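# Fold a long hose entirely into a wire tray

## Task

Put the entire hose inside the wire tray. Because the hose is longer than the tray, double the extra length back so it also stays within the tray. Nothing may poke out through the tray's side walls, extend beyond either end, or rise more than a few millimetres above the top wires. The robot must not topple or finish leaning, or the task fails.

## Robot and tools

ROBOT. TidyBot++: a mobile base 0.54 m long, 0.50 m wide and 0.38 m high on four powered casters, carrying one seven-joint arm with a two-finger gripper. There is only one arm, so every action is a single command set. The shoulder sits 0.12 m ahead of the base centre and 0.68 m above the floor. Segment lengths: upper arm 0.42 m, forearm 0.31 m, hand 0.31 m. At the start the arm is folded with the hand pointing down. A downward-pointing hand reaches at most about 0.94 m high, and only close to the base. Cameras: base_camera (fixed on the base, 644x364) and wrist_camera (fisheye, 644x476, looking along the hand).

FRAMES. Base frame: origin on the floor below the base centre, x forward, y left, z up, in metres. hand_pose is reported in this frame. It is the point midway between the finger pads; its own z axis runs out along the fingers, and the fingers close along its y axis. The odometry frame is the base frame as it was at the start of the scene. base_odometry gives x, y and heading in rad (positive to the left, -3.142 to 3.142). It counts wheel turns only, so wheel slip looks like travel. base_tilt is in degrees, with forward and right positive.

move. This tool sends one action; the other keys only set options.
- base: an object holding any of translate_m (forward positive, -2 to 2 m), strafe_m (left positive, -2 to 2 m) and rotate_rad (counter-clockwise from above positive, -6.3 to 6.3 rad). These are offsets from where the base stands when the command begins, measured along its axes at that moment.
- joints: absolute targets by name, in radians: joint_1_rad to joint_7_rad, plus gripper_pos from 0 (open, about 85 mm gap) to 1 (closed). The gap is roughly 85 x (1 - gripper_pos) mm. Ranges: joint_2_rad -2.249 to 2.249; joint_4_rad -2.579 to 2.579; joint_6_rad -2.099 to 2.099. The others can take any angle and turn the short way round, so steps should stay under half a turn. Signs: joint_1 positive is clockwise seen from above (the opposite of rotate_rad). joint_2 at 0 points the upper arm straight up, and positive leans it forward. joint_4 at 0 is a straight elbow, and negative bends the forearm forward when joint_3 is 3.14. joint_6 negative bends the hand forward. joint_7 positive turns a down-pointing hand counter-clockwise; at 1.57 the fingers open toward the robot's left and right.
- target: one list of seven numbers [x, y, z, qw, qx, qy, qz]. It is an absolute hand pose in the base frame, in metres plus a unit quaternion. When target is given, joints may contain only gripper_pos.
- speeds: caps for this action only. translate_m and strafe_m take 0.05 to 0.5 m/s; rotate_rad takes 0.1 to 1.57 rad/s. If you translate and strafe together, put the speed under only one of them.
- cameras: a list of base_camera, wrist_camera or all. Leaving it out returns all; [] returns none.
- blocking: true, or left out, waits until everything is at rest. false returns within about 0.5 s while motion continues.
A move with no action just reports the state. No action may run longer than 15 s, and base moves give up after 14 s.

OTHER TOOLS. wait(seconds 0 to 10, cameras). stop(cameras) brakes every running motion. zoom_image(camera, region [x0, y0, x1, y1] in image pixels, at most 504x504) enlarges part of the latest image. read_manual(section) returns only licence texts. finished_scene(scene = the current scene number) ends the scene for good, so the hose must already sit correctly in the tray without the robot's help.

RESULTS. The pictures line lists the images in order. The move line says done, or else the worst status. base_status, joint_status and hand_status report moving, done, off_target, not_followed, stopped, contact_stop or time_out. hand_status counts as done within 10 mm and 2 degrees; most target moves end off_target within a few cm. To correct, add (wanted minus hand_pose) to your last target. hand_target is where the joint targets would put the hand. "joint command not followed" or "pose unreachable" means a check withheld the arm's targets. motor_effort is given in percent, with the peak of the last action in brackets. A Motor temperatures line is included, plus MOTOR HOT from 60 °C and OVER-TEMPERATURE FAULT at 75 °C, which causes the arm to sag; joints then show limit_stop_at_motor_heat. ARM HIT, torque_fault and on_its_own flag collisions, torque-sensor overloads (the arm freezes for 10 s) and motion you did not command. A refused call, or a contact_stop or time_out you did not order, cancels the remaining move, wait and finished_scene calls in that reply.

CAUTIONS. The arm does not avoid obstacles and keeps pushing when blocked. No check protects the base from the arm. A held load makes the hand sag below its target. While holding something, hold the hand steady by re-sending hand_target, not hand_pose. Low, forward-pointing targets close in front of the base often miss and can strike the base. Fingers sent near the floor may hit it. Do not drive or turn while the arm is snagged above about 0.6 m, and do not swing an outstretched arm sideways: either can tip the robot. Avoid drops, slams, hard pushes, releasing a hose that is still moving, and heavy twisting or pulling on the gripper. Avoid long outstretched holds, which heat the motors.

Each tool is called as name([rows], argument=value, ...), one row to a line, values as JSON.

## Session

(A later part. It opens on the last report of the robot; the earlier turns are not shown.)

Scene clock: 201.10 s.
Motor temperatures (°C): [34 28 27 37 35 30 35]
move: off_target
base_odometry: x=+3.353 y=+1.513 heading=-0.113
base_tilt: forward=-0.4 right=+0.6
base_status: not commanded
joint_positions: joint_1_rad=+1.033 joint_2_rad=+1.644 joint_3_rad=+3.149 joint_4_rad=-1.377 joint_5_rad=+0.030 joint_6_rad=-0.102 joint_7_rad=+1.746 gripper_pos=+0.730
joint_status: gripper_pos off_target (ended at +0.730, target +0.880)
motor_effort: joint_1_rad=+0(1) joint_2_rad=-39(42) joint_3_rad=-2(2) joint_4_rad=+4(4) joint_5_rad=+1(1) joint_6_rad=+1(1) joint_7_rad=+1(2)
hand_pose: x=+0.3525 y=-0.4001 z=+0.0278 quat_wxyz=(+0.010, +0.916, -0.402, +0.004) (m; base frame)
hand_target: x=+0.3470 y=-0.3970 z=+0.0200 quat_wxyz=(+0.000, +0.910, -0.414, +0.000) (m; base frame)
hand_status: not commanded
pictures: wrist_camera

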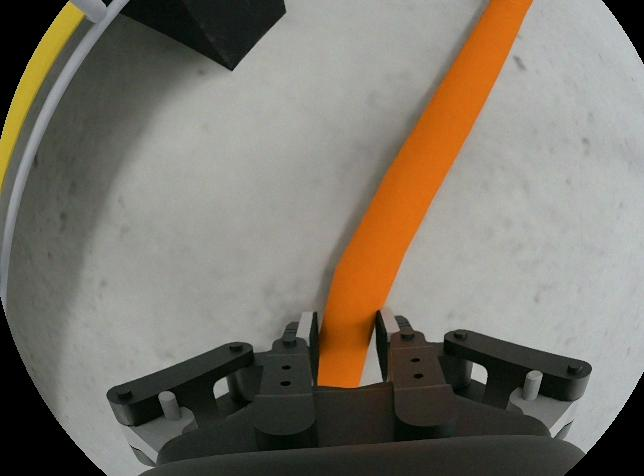

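move(target=[0.37, -0.40, 0.42, 0, 0.91, -0.414, 0])

Scene clock: 203.50 s.
Motor temperatures (°C): [34 28 27 37 35 30 35]
move: off_target
base_odometry: x=+3.353 y=+1.513 heading=-0.113
base_tilt: forward=-0.4 right=+0.5
base_status: not commanded
joint_positions: joint_1_rad=+0.950 joint_2_rad=+0.798 joint_3_rad=+3.254 joint_4_rad=-1.759 joint_5_rad=-0.118 joint_6_rad=-0.576 joint_7_rad=+1.809 gripper_pos=+0.751
joint_status: not commanded
motor_effort: joint_1_rad=+0(2) joint_2_rad=-42(50) joint_3_rad=+1(2) joint_4_rad=+11(12) joint_5_rad=+2(2) joint_6_rad=+2(2) joint_7_rad=+1(2)
hand_pose: x=+0.3660 y=-0.4121 z=+0.4026 quat_wxyz=(+0.011, +0.903, -0.430, +0.002) (m; base frame)
hand_target: x=+0.3700 y=-0.4000 z=+0.4200 quat_wxyz=(+0.000, +0.910, -0.414, +0.000) (m; base frame)
hand_status: off_target (0.022 m and 2.4 deg from the pose sent, 0.393 m and 2.0 deg at the start)
pictures: base_camera, wrist_camera

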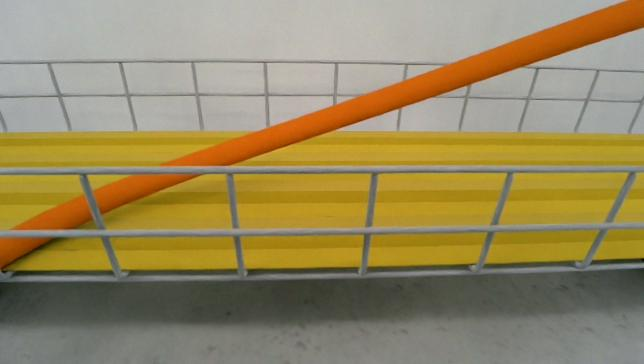

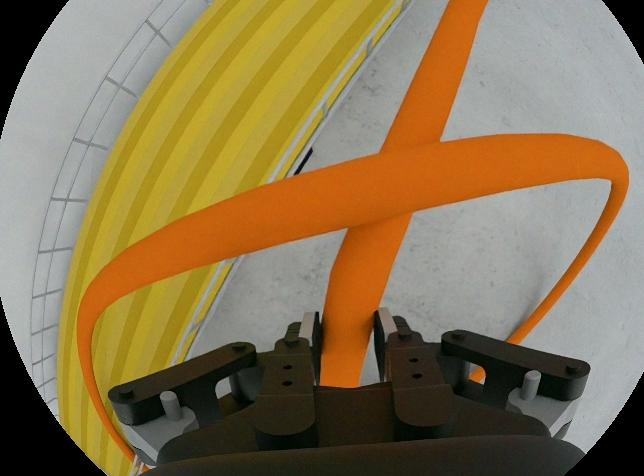

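move(target=[0.60, -0.42, 0.42, 0, 0.79, -0.613, 0])

Scene clock: 206.00 s.
Motor temperatures (°C): [34 28 27 37 35 30 35]
move: off_target
base_odometry: x=+3.353 y=+1.513 heading=-0.113
base_tilt: forward=-0.3 right=+0.5
base_status: not commanded
joint_positions: joint_1_rad=+0.634 joint_2_rad=+1.076 joint_3_rad=+3.347 joint_4_rad=-1.089 joint_5_rad=-0.201 joint_6_rad=-1.011 joint_7_rad=+1.160 gripper_pos=+0.752
joint_status: not commanded
motor_effort: joint_1_rad=+0(3) joint_2_rad=-55(56) joint_3_rad=+3(4) joint_4_rad=+17(18) joint_5_rad=+2(3) joint_6_rad=+2(2) joint_7_rad=+0(2)
hand_pose: x=+0.5875 y=-0.4166 z=+0.3976 quat_wxyz=(+0.004, +0.810, -0.587, -0.008) (m; base frame)
hand_target: x=+0.6000 y=-0.4200 z=+0.4200 quat_wxyz=(+0.000, +0.790, -0.613, +0.000) (m; base frame)
hand_status: off_target (0.026 m and 3.9 deg from the pose sent, 0.235 m and 24.7 deg at the start)
pictures: base_camera, wrist_camera

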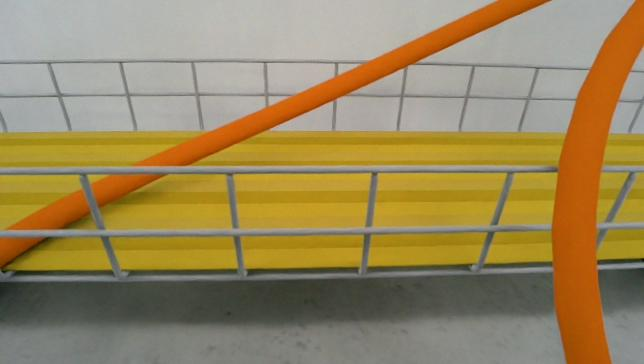

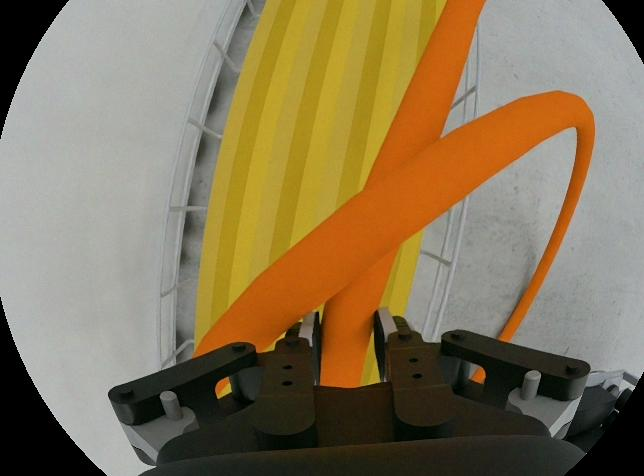

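move(target=[0.62, -0.42, 0.25, 0, 0.84, -0.543, 0], cameras=[])

move(target=[0.62, -0.42, 0.155, 0, 0.86, -0.51, 0])

Scene clock: 207.60 s.
Motor temperatures (°C): [34 28 27 37 35 30 35]
move: off_target
base_odometry: x=+3.353 y=+1.513 heading=-0.113
base_tilt: forward=-0.3 right=+0.6
base_status: not commanded
joint_positions: joint_1_rad=+0.634 joint_2_rad=+1.371 joint_3_rad=+3.315 joint_4_rad=-0.924 joint_5_rad=-0.201 joint_6_rad=-0.934 joint_7_rad=+1.172 gripper_pos=+0.753
joint_status: not commanded
motor_effort: joint_1_rad=+0(1) joint_2_rad=-52(55) joint_3_rad=+2(3) joint_4_rad=+12(17) joint_5_rad=+2(3) joint_6_rad=+0(2) joint_7_rad=+1(2)
hand_pose: x=+0.5964 y=-0.4054 z=+0.2481 quat_wxyz=(+0.002, +0.825, -0.564, -0.037) (m; base frame)
hand_target: x=+0.6200 y=-0.4200 z=+0.2500 quat_wxyz=(+0.000, +0.840, -0.543, +0.000) (m; base frame)
hand_status: off_target (0.028 m and 5.2 deg from the pose sent, 0.151 m and 6.2 deg at the start)
pictures: none
No camera images: "cameras" was empty.

Scene clock: 208.80 s.
Motor temperatures (°C): [34 28 27 37 35 30 35]
move: off_target
base_odometry: x=+3.353 y=+1.513 heading=-0.113
base_tilt: forward=-0.3 right=+0.5
base_status: not commanded
joint_positions: joint_1_rad=+0.634 joint_2_rad=+1.559 joint_3_rad=+3.289 joint_4_rad=-0.759 joint_5_rad=-0.201 joint_6_rad=-0.915 joint_7_rad=+1.218 gripper_pos=+0.753
joint_status: not commanded
motor_effort: joint_1_rad=+0(1) joint_2_rad=-49(52) joint_3_rad=+1(2) joint_4_rad=+12(14) joint_5_rad=+2(2) joint_6_rad=+3(3) joint_7_rad=+1(2)
hand_pose: x=+0.6078 y=-0.3928 z=+0.1634 quat_wxyz=(-0.009, +0.845, -0.533, -0.039) (m; base frame)
hand_target: x=+0.6200 y=-0.4200 z=+0.1550 quat_wxyz=(+0.000, +0.860, -0.510, +0.000) (m; base frame)
hand_status: off_target (0.031 m and 5.6 deg from the pose sent, 0.097 m and 8.5 deg at the start)
pictures: base_camera, wrist_camera

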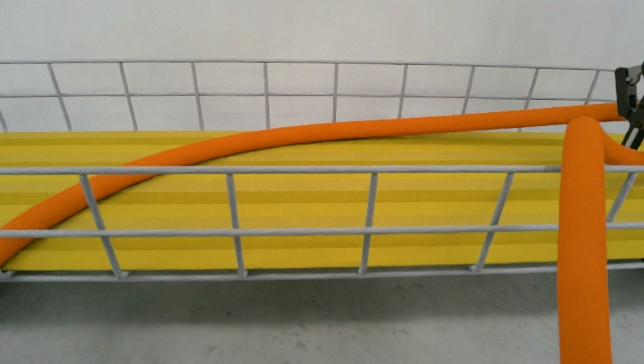

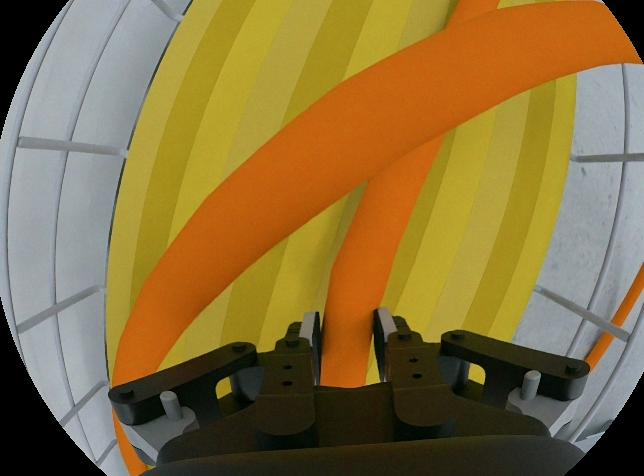

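move(target=[0.63, -0.44, 0.155, 0, 0.93, -0.367, 0])

Scene clock: 210.57 s.
Motor temperatures (°C): [34 28 27 37 35 30 35]
move: off_target
base_odometry: x=+3.353 y=+1.513 heading=-0.113
base_tilt: forward=-0.3 right=+0.5
base_status: not commanded
joint_positions: joint_1_rad=+0.663 joint_2_rad=+1.617 joint_3_rad=+3.244 joint_4_rad=-0.592 joint_5_rad=-0.178 joint_6_rad=-0.936 joint_7_rad=+1.502 gripper_pos=+0.753
joint_status: not commanded
motor_effort: joint_1_rad=+0(1) joint_2_rad=-52(53) joint_3_rad=+0(2) joint_4_rad=+15(16) joint_5_rad=+1(2) joint_6_rad=+5(5) joint_7_rad=+1(2)
hand_pose: x=+0.6478 y=-0.4180 z=+0.1638 quat_wxyz=(-0.019, +0.914, -0.404, +0.007) (m; base frame)
hand_target: x=+0.6300 y=-0.4400 z=+0.1550 quat_wxyz=(+0.000, +0.930, -0.367, +0.000) (m; base frame)
hand_status: off_target (0.030 m and 5.2 deg from the pose sent, 0.053 m and 21.8 deg at the start)
pictures: base_camera, wrist_camera

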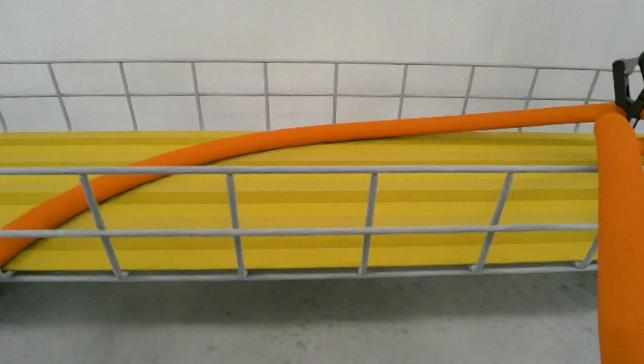

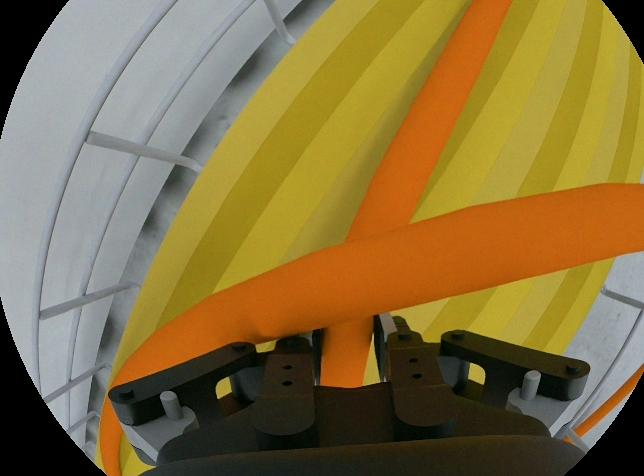

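move(joints={"gripper_pos": 0.45}, cameras=["wrist_camera"])

move(target=[0.6, -0.42, 0.45, 0, 0.93, -0.367, 0])

move(target=[0.4, -0.45, 0.8, 0, 1, 0, 0], joints={"gripper_pos": 0.0})

Scene clock: 211.73 s.
Motor temperatures (°C): [34 28 27 37 35 30 35]
move: done
base_odometry: x=+3.353 y=+1.513 heading=-0.113
base_tilt: forward=-0.3 right=+0.5
base_status: not commanded
joint_positions: joint_1_rad=+0.665 joint_2_rad=+1.620 joint_3_rad=+3.244 joint_4_rad=-0.579 joint_5_rad=-0.161 joint_6_rad=-0.936 joint_7_rad=+1.516 gripper_pos=+0.450
joint_status: all done
motor_effort: joint_1_rad=-1(1) joint_2_rad=-53(53) joint_3_rad=-1(1) joint_4_rad=+14(16) joint_5_rad=+0(2) joint_6_rad=+1(5) joint_7_rad=+0(3)
hand_pose: x=+0.6482 y=-0.4253 z=+0.1651 quat_wxyz=(-0.011, +0.919, -0.394, +0.010) (m; base frame)
hand_target: x=+0.6300 y=-0.4400 z=+0.1550 quat_wxyz=(+0.000, +0.930, -0.367, +0.000) (m; base frame)
hand_status: not commanded
pictures: wrist_camera

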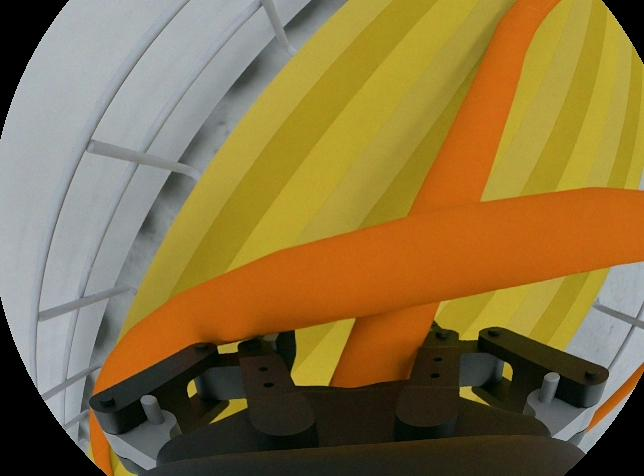

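Scene clock: 213.67 s.
Motor temperatures (°C): [34 29 27 37 35 30 35]
move: off_target
base_odometry: x=+3.353 y=+1.513 heading=-0.113
base_tilt: forward=-0.3 right=+0.6
base_status: not commanded
joint_positions: joint_1_rad=+0.665 joint_2_rad=+1.024 joint_3_rad=+3.263 joint_4_rad=-1.007 joint_5_rad=-0.161 joint_6_rad=-1.052 joint_7_rad=+1.554 gripper_pos=+0.450
joint_status: not commanded
motor_effort: joint_1_rad=-1(1) joint_2_rad=-49(59) joint_3_rad=+0(1) joint_4_rad=+15(16) joint_5_rad=-1(1) joint_6_rad=+1(2) joint_7_rad=+0(1)
hand_pose: x=+0.6272 y=-0.4256 z=+0.4508 quat_wxyz=(-0.006, +0.917, -0.397, +0.038) (m; base frame)
hand_target: x=+0.6000 y=-0.4200 z=+0.4500 quat_wxyz=(+0.000, +0.930, -0.367, +0.000) (m; base frame)
hand_status: off_target (0.028 m and 5.8 deg from the pose sent, 0.289 m and 3.7 deg at the start)
pictures: base_camera, wrist_camera

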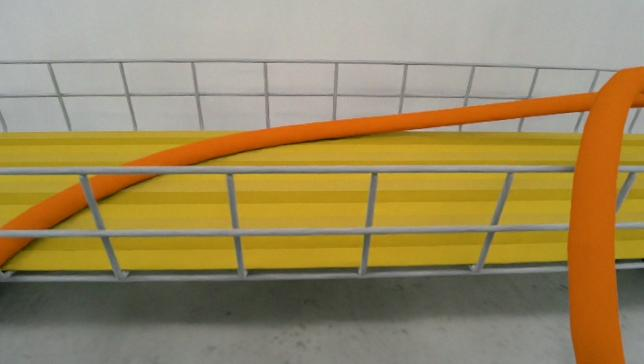

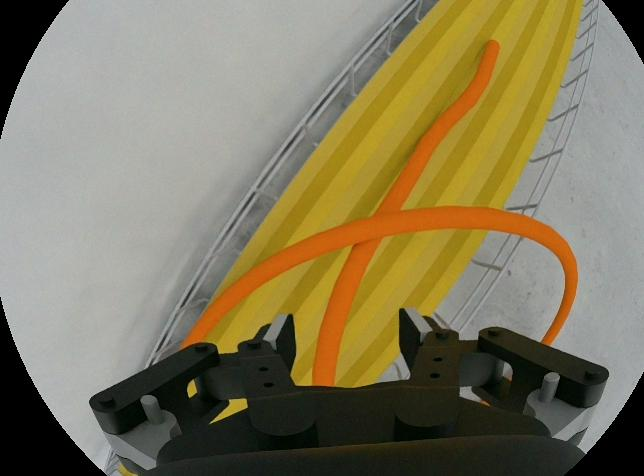

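Scene clock: 215.73 s.
Motor temperatures (°C): [34 29 27 37 35 30 35]
move: off_target
base_odometry: x=+3.353 y=+1.513 heading=-0.113
base_tilt: forward=-0.4 right=+0.6
base_status: not commanded
joint_positions: joint_1_rad=+0.954 joint_2_rad=+0.558 joint_3_rad=+3.256 joint_4_rad=-0.789 joint_5_rad=-0.101 joint_6_rad=-1.751 joint_7_rad=+2.557 gripper_pos=+0.000
joint_status: all done
motor_effort: joint_1_rad=-1(3) joint_2_rad=-38(53) joint_3_rad=+0(2) joint_4_rad=+17(17) joint_5_rad=-1(1) joint_6_rad=+1(2) joint_7_rad=+0(1)
hand_pose: x=+0.4229 y=-0.4522 z=+0.7976 quat_wxyz=(+0.009, +0.999, -0.022, +0.028) (m; base frame)
hand_target: x=+0.4000 y=-0.4500 z=+0.8000 quat_wxyz=(+0.000, +1.000, +0.000, +0.000) (m; base frame)
hand_status: off_target (0.023 m and 4.2 deg from the pose sent, 0.417 m and 47.0 deg at the start)
pictures: base_camera, wrist_camera

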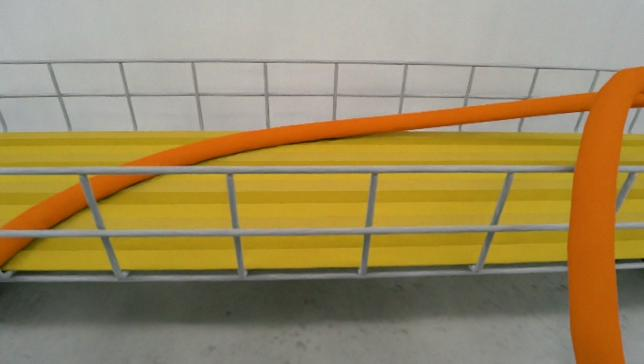

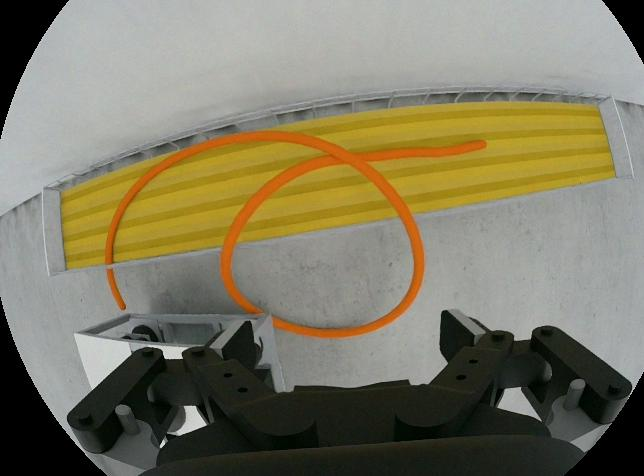

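move(target=[0.22, -0.49, 0.22, 0, 0.707, -0.707, 0])

Scene clock: 219.17 s.
Motor temperatures (°C): [34 29 27 37 35 30 35]
move: off_target
base_odometry: x=+3.353 y=+1.513 heading=-0.113
base_tilt: forward=-0.3 right=+0.6
base_status: not commanded
joint_positions: joint_1_rad=+1.284 joint_2_rad=+1.204 joint_3_rad=+3.254 joint_4_rad=-1.567 joint_5_rad=-0.232 joint_6_rad=-0.413 joint_7_rad=+1.663 gripper_pos=+0.000
joint_status: not commanded
motor_effort: joint_1_rad=+0(2) joint_2_rad=-42(48) joint_3_rad=+0(1) joint_4_rad=+5(17) joint_5_rad=+0(1) joint_6_rad=+0(1) joint_7_rad=+1(1)
hand_pose: x=+0.2238 y=-0.4870 z=+0.2289 quat_wxyz=(-0.004, +0.749, -0.662, -0.016) (m; base frame)
hand_target: x=+0.2200 y=-0.4900 z=+0.2200 quat_wxyz=(+0.000, +0.707, -0.707, +0.000) (m; base frame)
hand_status: off_target (0.010 m and 7.3 deg from the pose sent, 0.613 m and 87.6 deg at the start)
pictures: base_camera, wrist_camera

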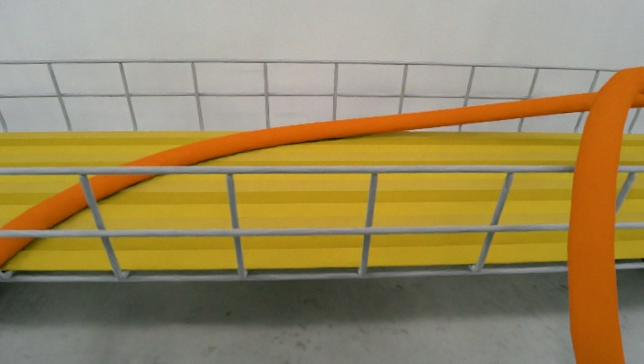

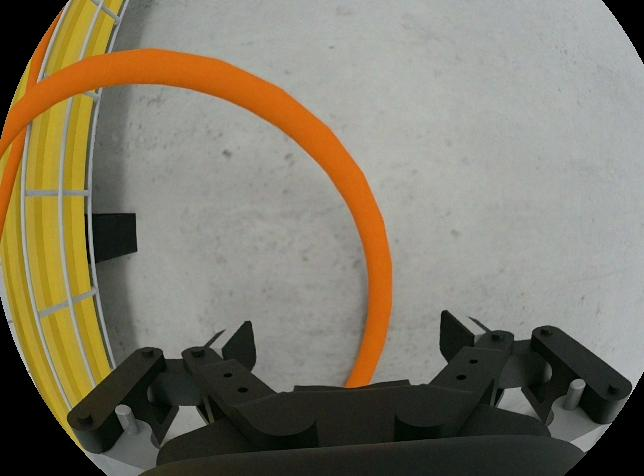

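move(target=[0.172, -0.495, 0.06, 0, 0.735, -0.678, 0], cameras=["wrist_camera"])

Scene clock: 221.03 s.
Motor temperatures (°C): [34 29 27 37 35 30 35]
move: off_target
base_odometry: x=+3.353 y=+1.513 heading=-0.113
base_tilt: forward=-0.4 right=+0.6
base_status: not commanded
joint_positions: joint_1_rad=+1.421 joint_2_rad=+1.575 joint_3_rad=+3.195 joint_4_rad=-1.332 joint_5_rad=-0.203 joint_6_rad=-0.307 joint_7_rad=+1.663 gripper_pos=+0.000
joint_status: not commanded
motor_effort: joint_1_rad=+0(2) joint_2_rad=-43(46) joint_3_rad=-1(1) joint_4_rad=+4(6) joint_5_rad=+0(0) joint_6_rad=+0(1) joint_7_rad=+0(1)
hand_pose: x=+0.1773 y=-0.4695 z=+0.0634 quat_wxyz=(-0.024, +0.722, -0.691, -0.024) (m; base frame)
hand_target: x=+0.1720 y=-0.4950 z=+0.0600 quat_wxyz=(+0.000, +0.735, -0.678, +0.000) (m; base frame)
hand_status: off_target (0.026 m and 4.4 deg from the pose sent, 0.177 m and 3.1 deg at the start)
pictures: wrist_camera

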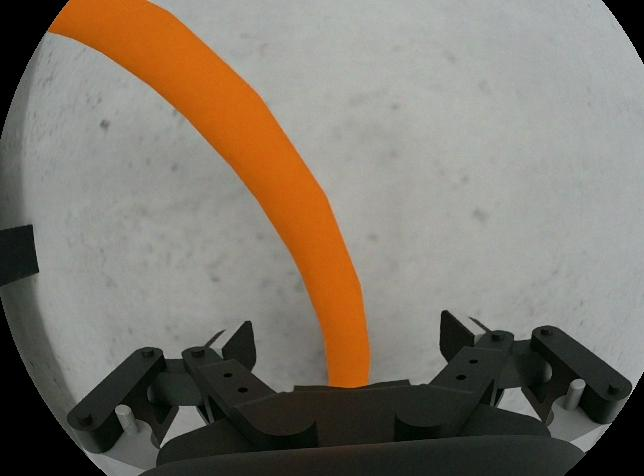

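move(target=[0.172, -0.505, 0.02, 0, 0.735, -0.678, 0], cameras=["wrist_camera"])

move(joints={"gripper_pos": 0.88}, cameras=["wrist_camera"])

Scene clock: 222.27 s.
Motor temperatures (°C): [34 29 27 37 35 30 35]
move: off_target
base_odometry: x=+3.353 y=+1.513 heading=-0.113
base_tilt: forward=-0.4 right=+0.6
base_status: not commanded
joint_positions: joint_1_rad=+1.421 joint_2_rad=+1.670 joint_3_rad=+3.195 joint_4_rad=-1.185 joint_5_rad=-0.203 joint_6_rad=-0.307 joint_7_rad=+1.663 gripper_pos=+0.000
joint_status: not commanded
motor_effort: joint_1_rad=+0(1) joint_2_rad=-43(45) joint_3_rad=+0(1) joint_4_rad=+4(6) joint_5_rad=+0(1) joint_6_rad=+0(1) joint_7_rad=+1(2)
hand_pose: x=+0.1825 y=-0.4989 z=+0.0269 quat_wxyz=(-0.008, +0.725, -0.688, -0.003) (m; base frame)
hand_target: x=+0.1720 y=-0.5050 z=+0.0200 quat_wxyz=(+0.000, +0.735, -0.678, +0.000) (m; base frame)
hand_status: off_target (0.014 m and 1.9 deg from the pose sent, 0.056 m and 4.4 deg at the start)
pictures: wrist_camera

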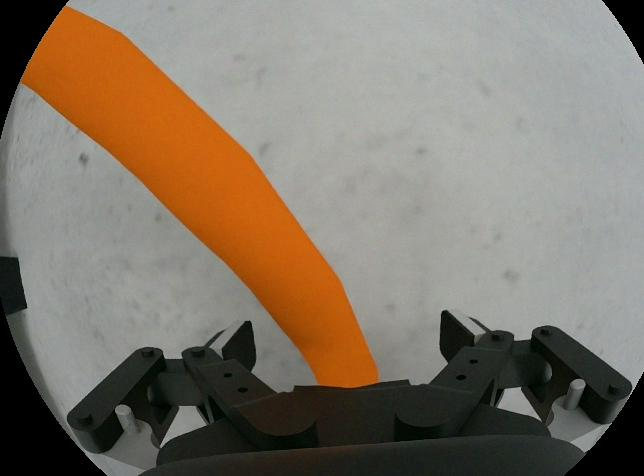

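Scene clock: 223.30 s.
Motor temperatures (°C): [34 29 27 37 35 30 35]
move: off_target
base_odometry: x=+3.353 y=+1.513 heading=-0.113
base_tilt: forward=-0.3 right=+0.5
base_status: not commanded
joint_positions: joint_1_rad=+1.421 joint_2_rad=+1.670 joint_3_rad=+3.195 joint_4_rad=-1.185 joint_5_rad=-0.203 joint_6_rad=-0.307 joint_7_rad=+1.663 gripper_pos=+0.718
joint_status: gripper_pos off_target (ended at +0.718, target +0.880)
motor_effort: joint_1_rad=+0(2) joint_2_rad=-44(44) joint_3_rad=+0(1) joint_4_rad=+5(6) joint_5_rad=+0(1) joint_6_rad=+1(1) joint_7_rad=+0(1)
hand_pose: x=+0.1826 y=-0.4990 z=+0.0269 quat_wxyz=(-0.008, +0.725, -0.688, -0.003) (m; base frame)
hand_target: x=+0.1720 y=-0.5050 z=+0.0200 quat_wxyz=(+0.000, +0.735, -0.678, +0.000) (m; base frame)
hand_status: not commanded
pictures: wrist_camera

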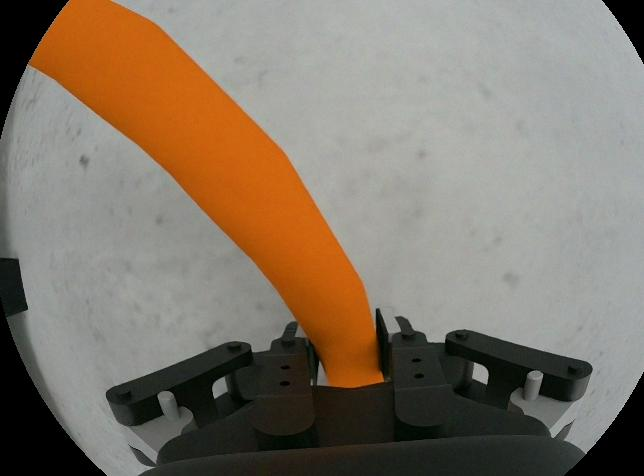

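move(target=[0.20, -0.49, 0.33, 0, 0.735, -0.678, 0], cameras=[])

move(target=[0.55, -0.46, 0.33, 0, 0.707, -0.707, 0])

Scene clock: 225.50 s.
Motor temperatures (°C): [33 29 27 37 35 30 35]
move: off_target
base_odometry: x=+3.353 y=+1.513 heading=-0.113
base_tilt: forward=-0.4 right=+0.6
base_status: not commanded
joint_positions: joint_1_rad=+1.333 joint_2_rad=+1.010 joint_3_rad=+3.295 joint_4_rad=-1.663 joint_5_rad=-0.220 joint_6_rad=-0.441 joint_7_rad=+1.672 gripper_pos=+0.737
joint_status: not commanded
motor_effort: joint_1_rad=+0(1) joint_2_rad=-44(50) joint_3_rad=+0(1) joint_4_rad=+8(10) joint_5_rad=-1(2) joint_6_rad=-1(1) joint_7_rad=+0(1)
hand_pose: x=+0.1815 y=-0.5094 z=+0.3159 quat_wxyz=(+0.028, +0.728, -0.685, +0.006) (m; base frame)
hand_target: x=+0.2000 y=-0.4900 z=+0.3300 quat_wxyz=(+0.000, +0.735, -0.678, +0.000) (m; base frame)
hand_status: off_target (0.030 m and 3.4 deg from the pose sent, 0.304 m and 1.9 deg at the start)
pictures: none
No camera images: "cameras" was empty.

Scene clock: 227.67 s.
Motor temperatures (°C): [33 29 27 37 35 30 35]
move: off_target
base_odometry: x=+3.353 y=+1.513 heading=-0.113
base_tilt: forward=-0.3 right=+0.5
base_status: not commanded
joint_positions: joint_1_rad=+0.752 joint_2_rad=+1.181 joint_3_rad=+3.413 joint_4_rad=-1.137 joint_5_rad=-0.238 joint_6_rad=-0.857 joint_7_rad=+1.060 gripper_pos=+0.738
joint_status: not commanded
motor_effort: joint_1_rad=-6(6) joint_2_rad=-52(53) joint_3_rad=-2(3) joint_4_rad=+16(16) joint_5_rad=-4(4) joint_6_rad=+2(3) joint_7_rad=+0(2)
hand_pose: x=+0.5001 y=-0.4896 z=+0.3238 quat_wxyz=(+0.035, +0.722, -0.691, -0.007) (m; base frame)
hand_target: x=+0.5500 y=-0.4600 z=+0.3300 quat_wxyz=(+0.000, +0.707, -0.707, +0.000) (m; base frame)
hand_status: off_target (0.058 m and 4.8 deg from the pose sent, 0.372 m and 4.8 deg at the start)
pictures: base_camera, wrist_camera

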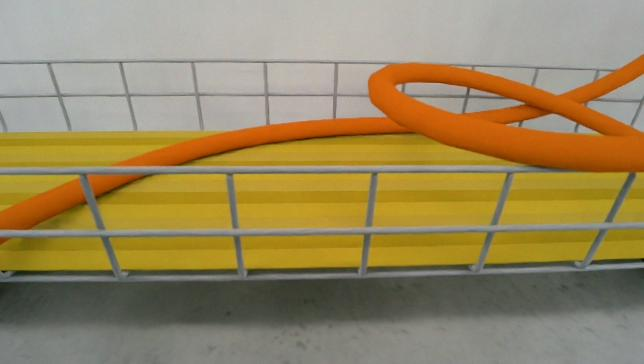

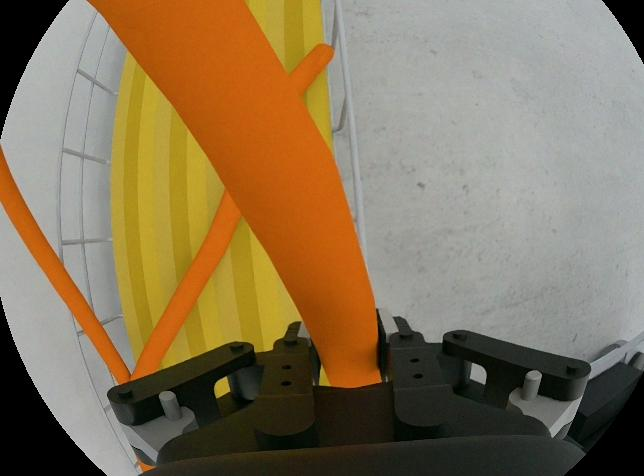

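move(target=[0.62, -0.45, 0.26, 0, 0.707, -0.707, 0], cameras=[])

move(target=[0.60, -0.45, 0.15, 0, 0.707, -0.707, 0])

Scene clock: 229.30 s.
Motor temperatures (°C): [33 29 27 37 35 30 35]
move: off_target
base_odometry: x=+3.353 y=+1.513 heading=-0.113
base_tilt: forward=-0.4 right=+0.5
base_status: not commanded
joint_positions: joint_1_rad=+0.720 joint_2_rad=+1.414 joint_3_rad=+3.404 joint_4_rad=-0.825 joint_5_rad=-0.238 joint_6_rad=-0.942 joint_7_rad=+0.908 gripper_pos=+0.739
joint_status: not commanded
motor_effort: joint_1_rad=-6(8) joint_2_rad=-56(58) joint_3_rad=-3(3) joint_4_rad=+16(18) joint_5_rad=-4(5) joint_6_rad=+3(4) joint_7_rad=+1(1)
hand_pose: x=+0.5589 y=-0.4917 z=+0.2469 quat_wxyz=(+0.034, +0.707, -0.707, -0.009) (m; base frame)
hand_target: x=+0.6200 y=-0.4500 z=+0.2600 quat_wxyz=(+0.000, +0.707, -0.707, +0.000) (m; base frame)
hand_status: off_target (0.075 m and 4.0 deg from the pose sent, 0.141 m and 4.8 deg at the start)
pictures: none
No camera images: "cameras" was empty.

Scene clock: 230.50 s.
Motor temperatures (°C): [33 29 27 37 35 30 35]
move: off_target
base_odometry: x=+3.353 y=+1.513 heading=-0.113
base_tilt: forward=-0.4 right=+0.5
base_status: not commanded
joint_positions: joint_1_rad=+0.720 joint_2_rad=+1.619 joint_3_rad=+3.381 joint_4_rad=-0.729 joint_5_rad=-0.238 joint_6_rad=-0.934 joint_7_rad=+0.908 gripper_pos=+0.740
joint_status: not commanded
motor_effort: joint_1_rad=-7(9) joint_2_rad=-55(58) joint_3_rad=-3(4) joint_4_rad=+17(17) joint_5_rad=-3(5) joint_6_rad=+4(4) joint_7_rad=+1(1)
hand_pose: x=+0.5328 y=-0.4471 z=+0.1356 quat_wxyz=(+0.027, +0.716, -0.695, -0.061) (m; base frame)
hand_target: x=+0.6000 y=-0.4500 z=+0.1500 quat_wxyz=(+0.000, +0.707, -0.707, +0.000) (m; base frame)
hand_status: off_target (0.069 m and 7.8 deg from the pose sent, 0.113 m and 4.0 deg at the start)
pictures: base_camera, wrist_camera

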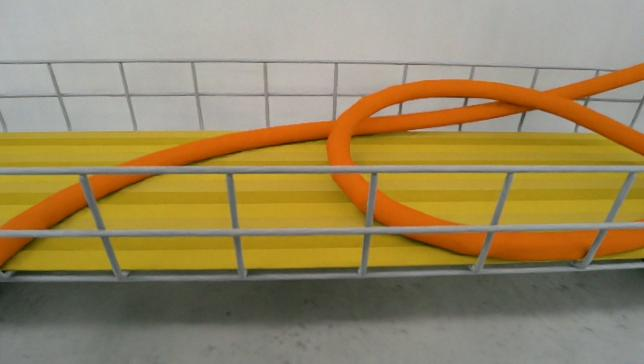

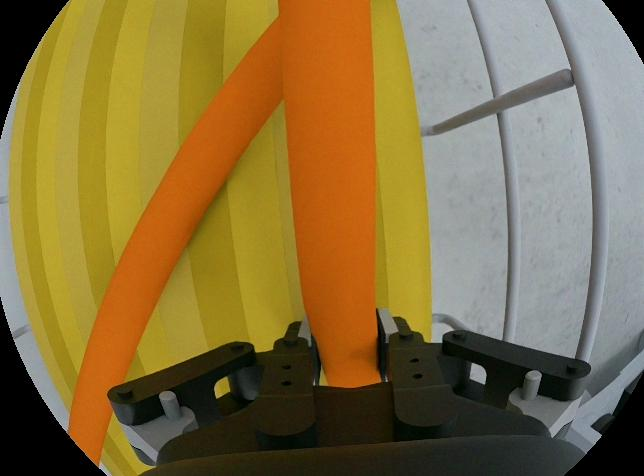

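move(target=[0.575, -0.45, 0.15, 0, 0.707, -0.707, 0], cameras=[])

move(joints={"gripper_pos": 0.66}, cameras=["wrist_camera"])

move(joints={"gripper_pos": 0.5})

Scene clock: 231.70 s.
Motor temperatures (°C): [33 29 27 37 35 30 35]
move: off_target
base_odometry: x=+3.353 y=+1.513 heading=-0.113
base_tilt: forward=-0.4 right=+0.6
base_status: not commanded
joint_positions: joint_1_rad=+0.720 joint_2_rad=+1.585 joint_3_rad=+3.374 joint_4_rad=-0.804 joint_5_rad=-0.251 joint_6_rad=-0.868 joint_7_rad=+0.908 gripper_pos=+0.740
joint_status: not commanded
motor_effort: joint_1_rad=-2(7) joint_2_rad=-51(56) joint_3_rad=+0(3) joint_4_rad=+13(17) joint_5_rad=-1(3) joint_6_rad=+2(4) joint_7_rad=+0(1)
hand_pose: x=+0.5322 y=-0.4473 z=+0.1402 quat_wxyz=(+0.024, +0.708, -0.704, -0.047) (m; base frame)
hand_target: x=+0.5750 y=-0.4500 z=+0.1500 quat_wxyz=(+0.000, +0.707, -0.707, +0.000) (m; base frame)
hand_status: off_target (0.044 m and 6.1 deg from the pose sent, 0.045 m and 7.8 deg at the start)
pictures: none
No camera images: "cameras" was empty.

Scene clock: 232.37 s.
Motor temperatures (°C): [33 29 27 37 35 30 35]
move: done
base_odometry: x=+3.353 y=+1.513 heading=-0.113
base_tilt: forward=-0.3 right=+0.6
base_status: not commanded
joint_positions: joint_1_rad=+0.720 joint_2_rad=+1.585 joint_3_rad=+3.374 joint_4_rad=-0.805 joint_5_rad=-0.251 joint_6_rad=-0.860 joint_7_rad=+0.908 gripper_pos=+0.660
joint_status: all done
motor_effort: joint_1_rad=-1(2) joint_2_rad=-53(54) joint_3_rad=+0(1) joint_4_rad=+13(14) joint_5_rad=-2(2) joint_6_rad=+1(3) joint_7_rad=+0(1)
hand_pose: x=+0.5331 y=-0.4487 z=+0.1398 quat_wxyz=(+0.024, +0.708, -0.704, -0.044) (m; base frame)
hand_target: x=+0.5750 y=-0.4500 z=+0.1500 quat_wxyz=(+0.000, +0.707, -0.707, +0.000) (m; base frame)
hand_status: not commanded
pictures: wrist_camera

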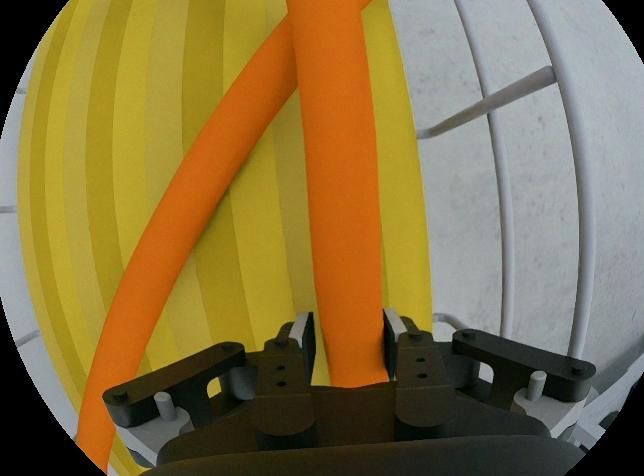

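Scene clock: 232.97 s.
Motor temperatures (°C): [33 29 27 37 35 30 35]
move: done
base_odometry: x=+3.353 y=+1.513 heading=-0.113
base_tilt: forward=-0.3 right=+0.5
base_status: not commanded
joint_positions: joint_1_rad=+0.720 joint_2_rad=+1.585 joint_3_rad=+3.373 joint_4_rad=-0.805 joint_5_rad=-0.251 joint_6_rad=-0.854 joint_7_rad=+0.908 gripper_pos=+0.500
joint_status: all done
motor_effort: joint_1_rad=-1(2) joint_2_rad=-53(54) joint_3_rad=+1(1) joint_4_rad=+12(13) joint_5_rad=-1(1) joint_6_rad=+1(1) joint_7_rad=+0(1)
hand_pose: x=+0.5347 y=-0.4495 z=+0.1395 quat_wxyz=(+0.024, +0.709, -0.704, -0.041) (m; base frame)
hand_target: x=+0.5750 y=-0.4500 z=+0.1500 quat_wxyz=(+0.000, +0.707, -0.707, +0.000) (m; base frame)
hand_status: not commanded
pictures: base_camera, wrist_camera

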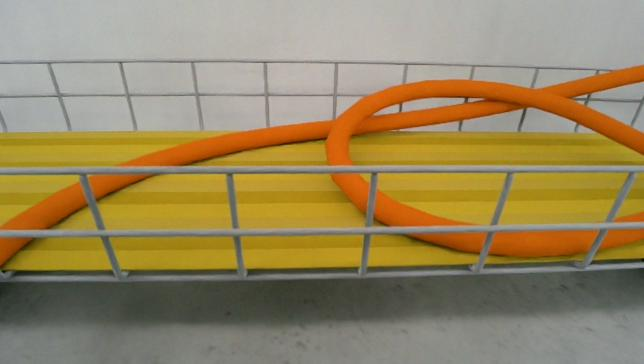

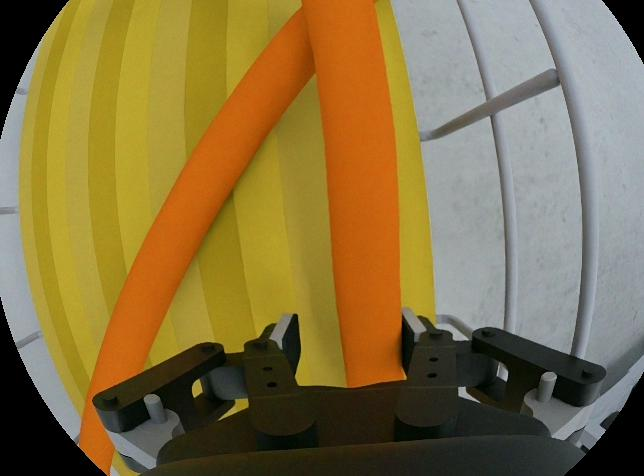

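move(target=[0.575, -0.45, 0.4, 0, 0.707, -0.707, 0], cameras=[])

move(target=[0.42, -0.5, 0.78, 0, 1, 0, 0], joints={"gripper_pos": 0.0})

Scene clock: 235.07 s.
Motor temperatures (°C): [33 29 27 37 35 30 35]
move: off_target
base_odometry: x=+3.353 y=+1.513 heading=-0.113
base_tilt: forward=-0.3 right=+0.6
base_status: not commanded
joint_positions: joint_1_rad=+0.708 joint_2_rad=+1.092 joint_3_rad=+3.410 joint_4_rad=-1.034 joint_5_rad=-0.251 joint_6_rad=-0.994 joint_7_rad=+0.908 gripper_pos=+0.500
joint_status: not commanded
motor_effort: joint_1_rad=-4(6) joint_2_rad=-50(61) joint_3_rad=+0(2) joint_4_rad=+15(18) joint_5_rad=-2(3) joint_6_rad=+3(4) joint_7_rad=+1(1)
hand_pose: x=+0.5618 y=-0.4856 z=+0.4048 quat_wxyz=(+0.014, +0.688, -0.725, +0.025) (m; base frame)
hand_target: x=+0.5750 y=-0.4500 z=+0.4000 quat_wxyz=(+0.000, +0.707, -0.707, +0.000) (m; base frame)
hand_status: off_target (0.038 m and 4.5 deg from the pose sent, 0.264 m and 5.5 deg at the start)
pictures: none
No camera images: "cameras" was empty.

Scene clock: 237.53 s.
Motor temperatures (°C): [33 29 27 37 35 30 35]
move: off_target
base_odometry: x=+3.353 y=+1.513 heading=-0.113
base_tilt: forward=-0.4 right=+0.6
base_status: not commanded
joint_positions: joint_1_rad=+1.000 joint_2_rad=+0.744 joint_3_rad=+3.209 joint_4_rad=-0.517 joint_5_rad=-0.086 joint_6_rad=-1.839 joint_7_rad=+2.555 gripper_pos=+0.000
joint_status: all done
motor_effort: joint_1_rad=-1(4) joint_2_rad=-43(55) joint_3_rad=-1(2) joint_4_rad=+15(18) joint_5_rad=-1(3) joint_6_rad=+1(2) joint_7_rad=+1(1)
hand_pose: x=+0.4437 y=-0.5025 z=+0.7761 quat_wxyz=(+0.008, +0.999, -0.020, +0.027) (m; base frame)
hand_target: x=+0.4200 y=-0.5000 z=+0.7800 quat_wxyz=(+0.000, +1.000, +0.000, +0.000) (m; base frame)
hand_status: off_target (0.024 m and 3.9 deg from the pose sent, 0.401 m and 93.1 deg at the start)
pictures: base_camera, wrist_camera

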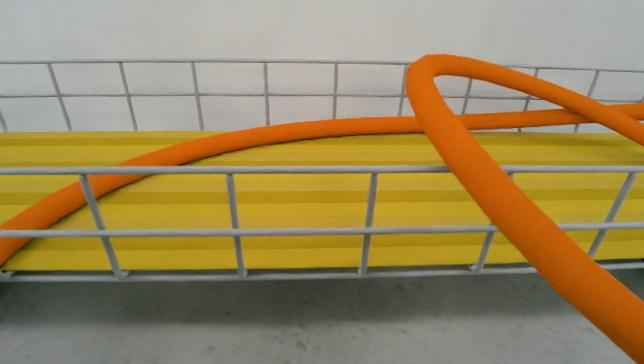

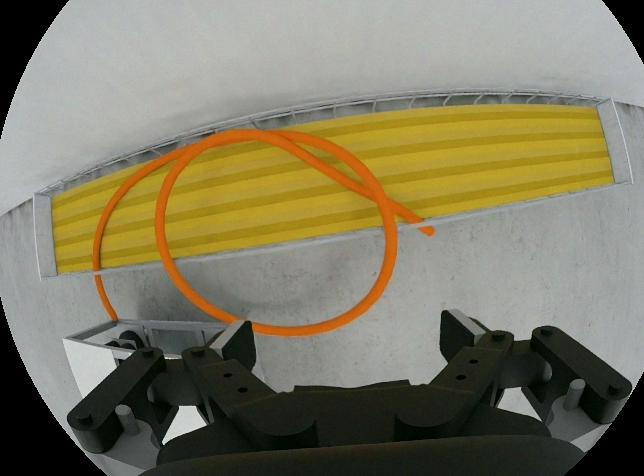

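move(base={"translate_m": -0.1}, target=[0.4, -0.1, 0.6, 0, 0.707, -0.707, 0], cameras=[])

move(base={"strafe_m": -0.42})

Scene clock: 245.43 s.
Motor temperatures (°C): [33 29 27 37 35 30 35]
move: off_target
base_odometry: x=+3.253 y=+1.524 heading=-0.113
base_tilt: forward=-0.4 right=+0.5
base_status: done
joint_positions: joint_1_rad=+0.115 joint_2_rad=+0.126 joint_3_rad=+3.411 joint_4_rad=-2.092 joint_5_rad=-0.078 joint_6_rad=-0.986 joint_7_rad=+0.452 gripper_pos=+0.000
joint_status: not commanded
motor_effort: joint_1_rad=+0(4) joint_2_rad=-18(45) joint_3_rad=+0(2) joint_4_rad=+13(17) joint_5_rad=+0(1) joint_6_rad=+0(1) joint_7_rad=+0(2)
hand_pose: x=+0.3940 y=-0.0897 z=+0.6000 quat_wxyz=(-0.004, +0.715, -0.698, -0.032) (m; base frame)
hand_target: x=+0.4000 y=-0.1000 z=+0.6000 quat_wxyz=(+0.000, +0.707, -0.707, +0.000) (m; base frame)
hand_status: off_target (0.012 m and 3.9 deg from the pose sent, 0.442 m and 87.8 deg at the start)
pictures: none
No camera images: "cameras" was empty.

Scene clock: 247.63 s.
Motor temperatures (°C): [33 29 27 37 35 30 35]
move: done
base_odometry: x=+3.206 y=+1.107 heading=-0.113
base_tilt: forward=-0.3 right=+0.6
base_status: done
joint_positions: joint_1_rad=+0.109 joint_2_rad=+0.125 joint_3_rad=+3.419 joint_4_rad=-2.092 joint_5_rad=-0.077 joint_6_rad=-0.982 joint_7_rad=+0.450 gripper_pos=+0.000
joint_status: not commanded
motor_effort: joint_1_rad=+0(2) joint_2_rad=-18(18) joint_3_rad=+0(2) joint_4_rad=+12(14) joint_5_rad=+0(1) joint_6_rad=+0(1) joint_7_rad=+1(1)
hand_pose: x=+0.3946 y=-0.0909 z=+0.6002 quat_wxyz=(-0.004, +0.714, -0.699, -0.029) (m; base frame)
hand_target: x=+0.4000 y=-0.1000 z=+0.6000 quat_wxyz=(+0.000, +0.707, -0.707, +0.000) (m; base frame)
hand_status: not commanded
pictures: base_camera, wrist_camera

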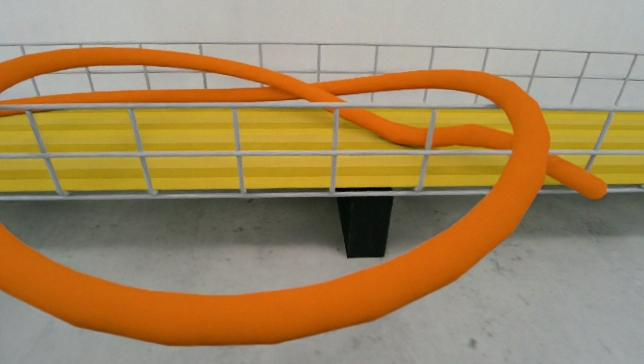

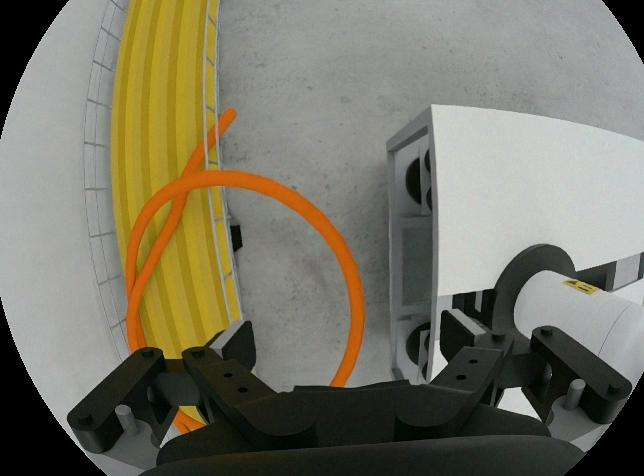

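move(target=[0.37, 0.0, 0.27, 0, 0.707, -0.707, 0])

Scene clock: 250.83 s.
Motor temperatures (°C): [33 29 27 37 35 30 35]
move: off_target
base_odometry: x=+3.206 y=+1.107 heading=-0.113
base_tilt: forward=-0.4 right=+0.5
base_status: not commanded
joint_positions: joint_1_rad=+0.160 joint_2_rad=+1.115 joint_3_rad=+2.930 joint_4_rad=-2.415 joint_5_rad=-0.421 joint_6_rad=+0.407 joint_7_rad=+0.459 gripper_pos=+0.000
joint_status: not commanded
motor_effort: joint_1_rad=+0(2) joint_2_rad=-28(30) joint_3_rad=-3(4) joint_4_rad=-6(13) joint_5_rad=+0(1) joint_6_rad=+0(1) joint_7_rad=+1(2)
hand_pose: x=+0.3773 y=+0.0121 z=+0.2715 quat_wxyz=(-0.008, +0.709, -0.705, -0.011) (m; base frame)
hand_target: x=+0.3700 y=+0.0000 z=+0.2700 quat_wxyz=(+0.000, +0.707, -0.707, +0.000) (m; base frame)
hand_status: off_target (0.014 m and 1.6 deg from the pose sent, 0.343 m and 3.6 deg at the start)
pictures: base_camera, wrist_camera

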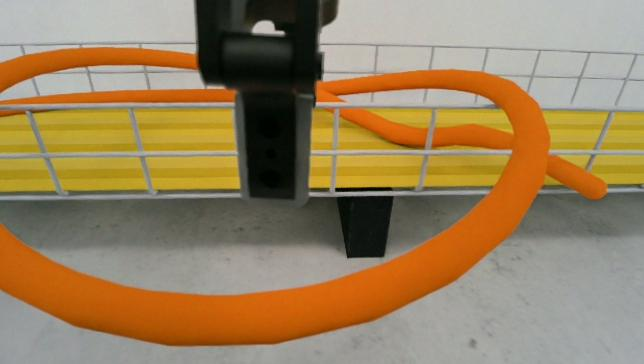

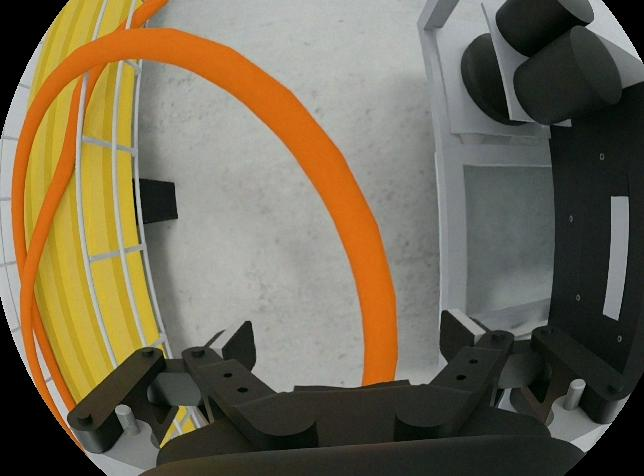

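move(target=[0.335, -0.01, 0.16, 0, 0.707, -0.707, 0], cameras=["wrist_camera"])

Scene clock: 252.53 s.
Motor temperatures (°C): [33 29 27 37 35 30 35]
move: off_target
base_odometry: x=+3.206 y=+1.107 heading=-0.113
base_tilt: forward=-0.4 right=+0.5
base_status: not commanded
joint_positions: joint_1_rad=+0.241 joint_2_rad=+1.510 joint_3_rad=+2.930 joint_4_rad=-2.357 joint_5_rad=-0.352 joint_6_rad=+0.692 joint_7_rad=+0.459 gripper_pos=+0.000
joint_status: not commanded
motor_effort: joint_1_rad=+0(2) joint_2_rad=-27(29) joint_3_rad=-3(4) joint_4_rad=-11(11) joint_5_rad=-1(1) joint_6_rad=+0(1) joint_7_rad=-1(1)
hand_pose: x=+0.3160 y=-0.0033 z=+0.1692 quat_wxyz=(+0.021, +0.696, -0.718, -0.023) (m; base frame)
hand_target: x=+0.3350 y=-0.0100 z=+0.1600 quat_wxyz=(+0.000, +0.707, -0.707, +0.000) (m; base frame)
hand_status: off_target (0.022 m and 4.0 deg from the pose sent, 0.121 m and 1.6 deg at the start)
pictures: wrist_camera

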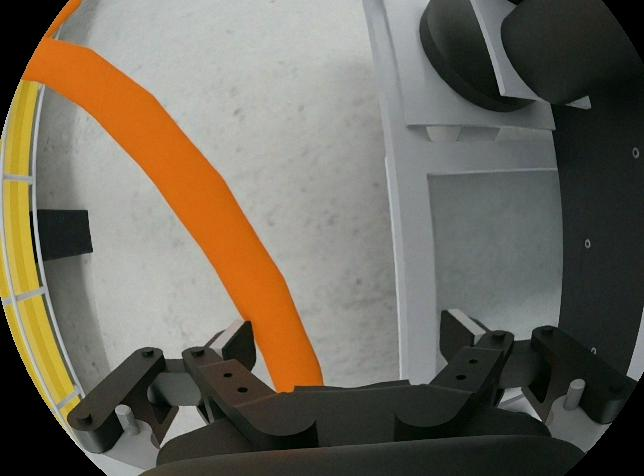

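move(target=[0.355, -0.01, 0.116, 0, 0.707, -0.707, 0], cameras=["wrist_camera"])

Scene clock: 253.90 s.
Motor temperatures (°C): [33 29 27 37 35 30 35]
move: done
base_odometry: x=+3.206 y=+1.107 heading=-0.113
base_tilt: forward=-0.3 right=+0.5
base_status: not commanded
joint_positions: joint_1_rad=+0.250 joint_2_rad=+1.582 joint_3_rad=+2.933 joint_4_rad=-2.209 joint_5_rad=-0.350 joint_6_rad=+0.693 joint_7_rad=+0.499 gripper_pos=+0.000
joint_status: not commanded
motor_effort: joint_1_rad=+0(1) joint_2_rad=-29(29) joint_3_rad=-4(4) joint_4_rad=-9(11) joint_5_rad=+0(1) joint_6_rad=+0(1) joint_7_rad=+0(1)
hand_pose: x=+0.3590 y=-0.0101 z=+0.1237 quat_wxyz=(+0.002, +0.696, -0.718, +0.009) (m; base frame)
hand_target: x=+0.3550 y=-0.0100 z=+0.1160 quat_wxyz=(+0.000, +0.707, -0.707, +0.000) (m; base frame)
hand_status: done (0.009 m and 2.0 deg from the pose sent, 0.066 m and 4.0 deg at the start)
pictures: wrist_camera

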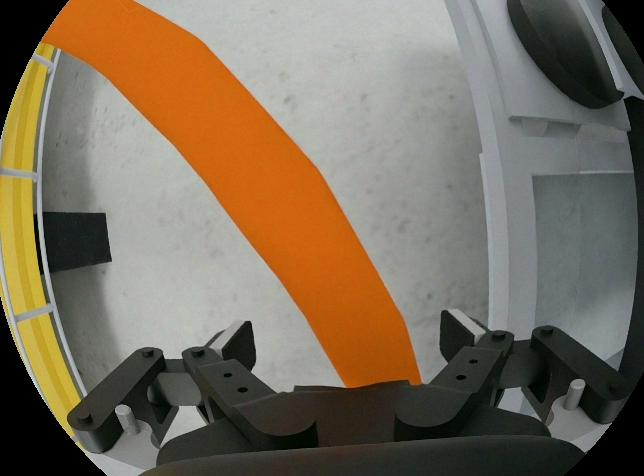

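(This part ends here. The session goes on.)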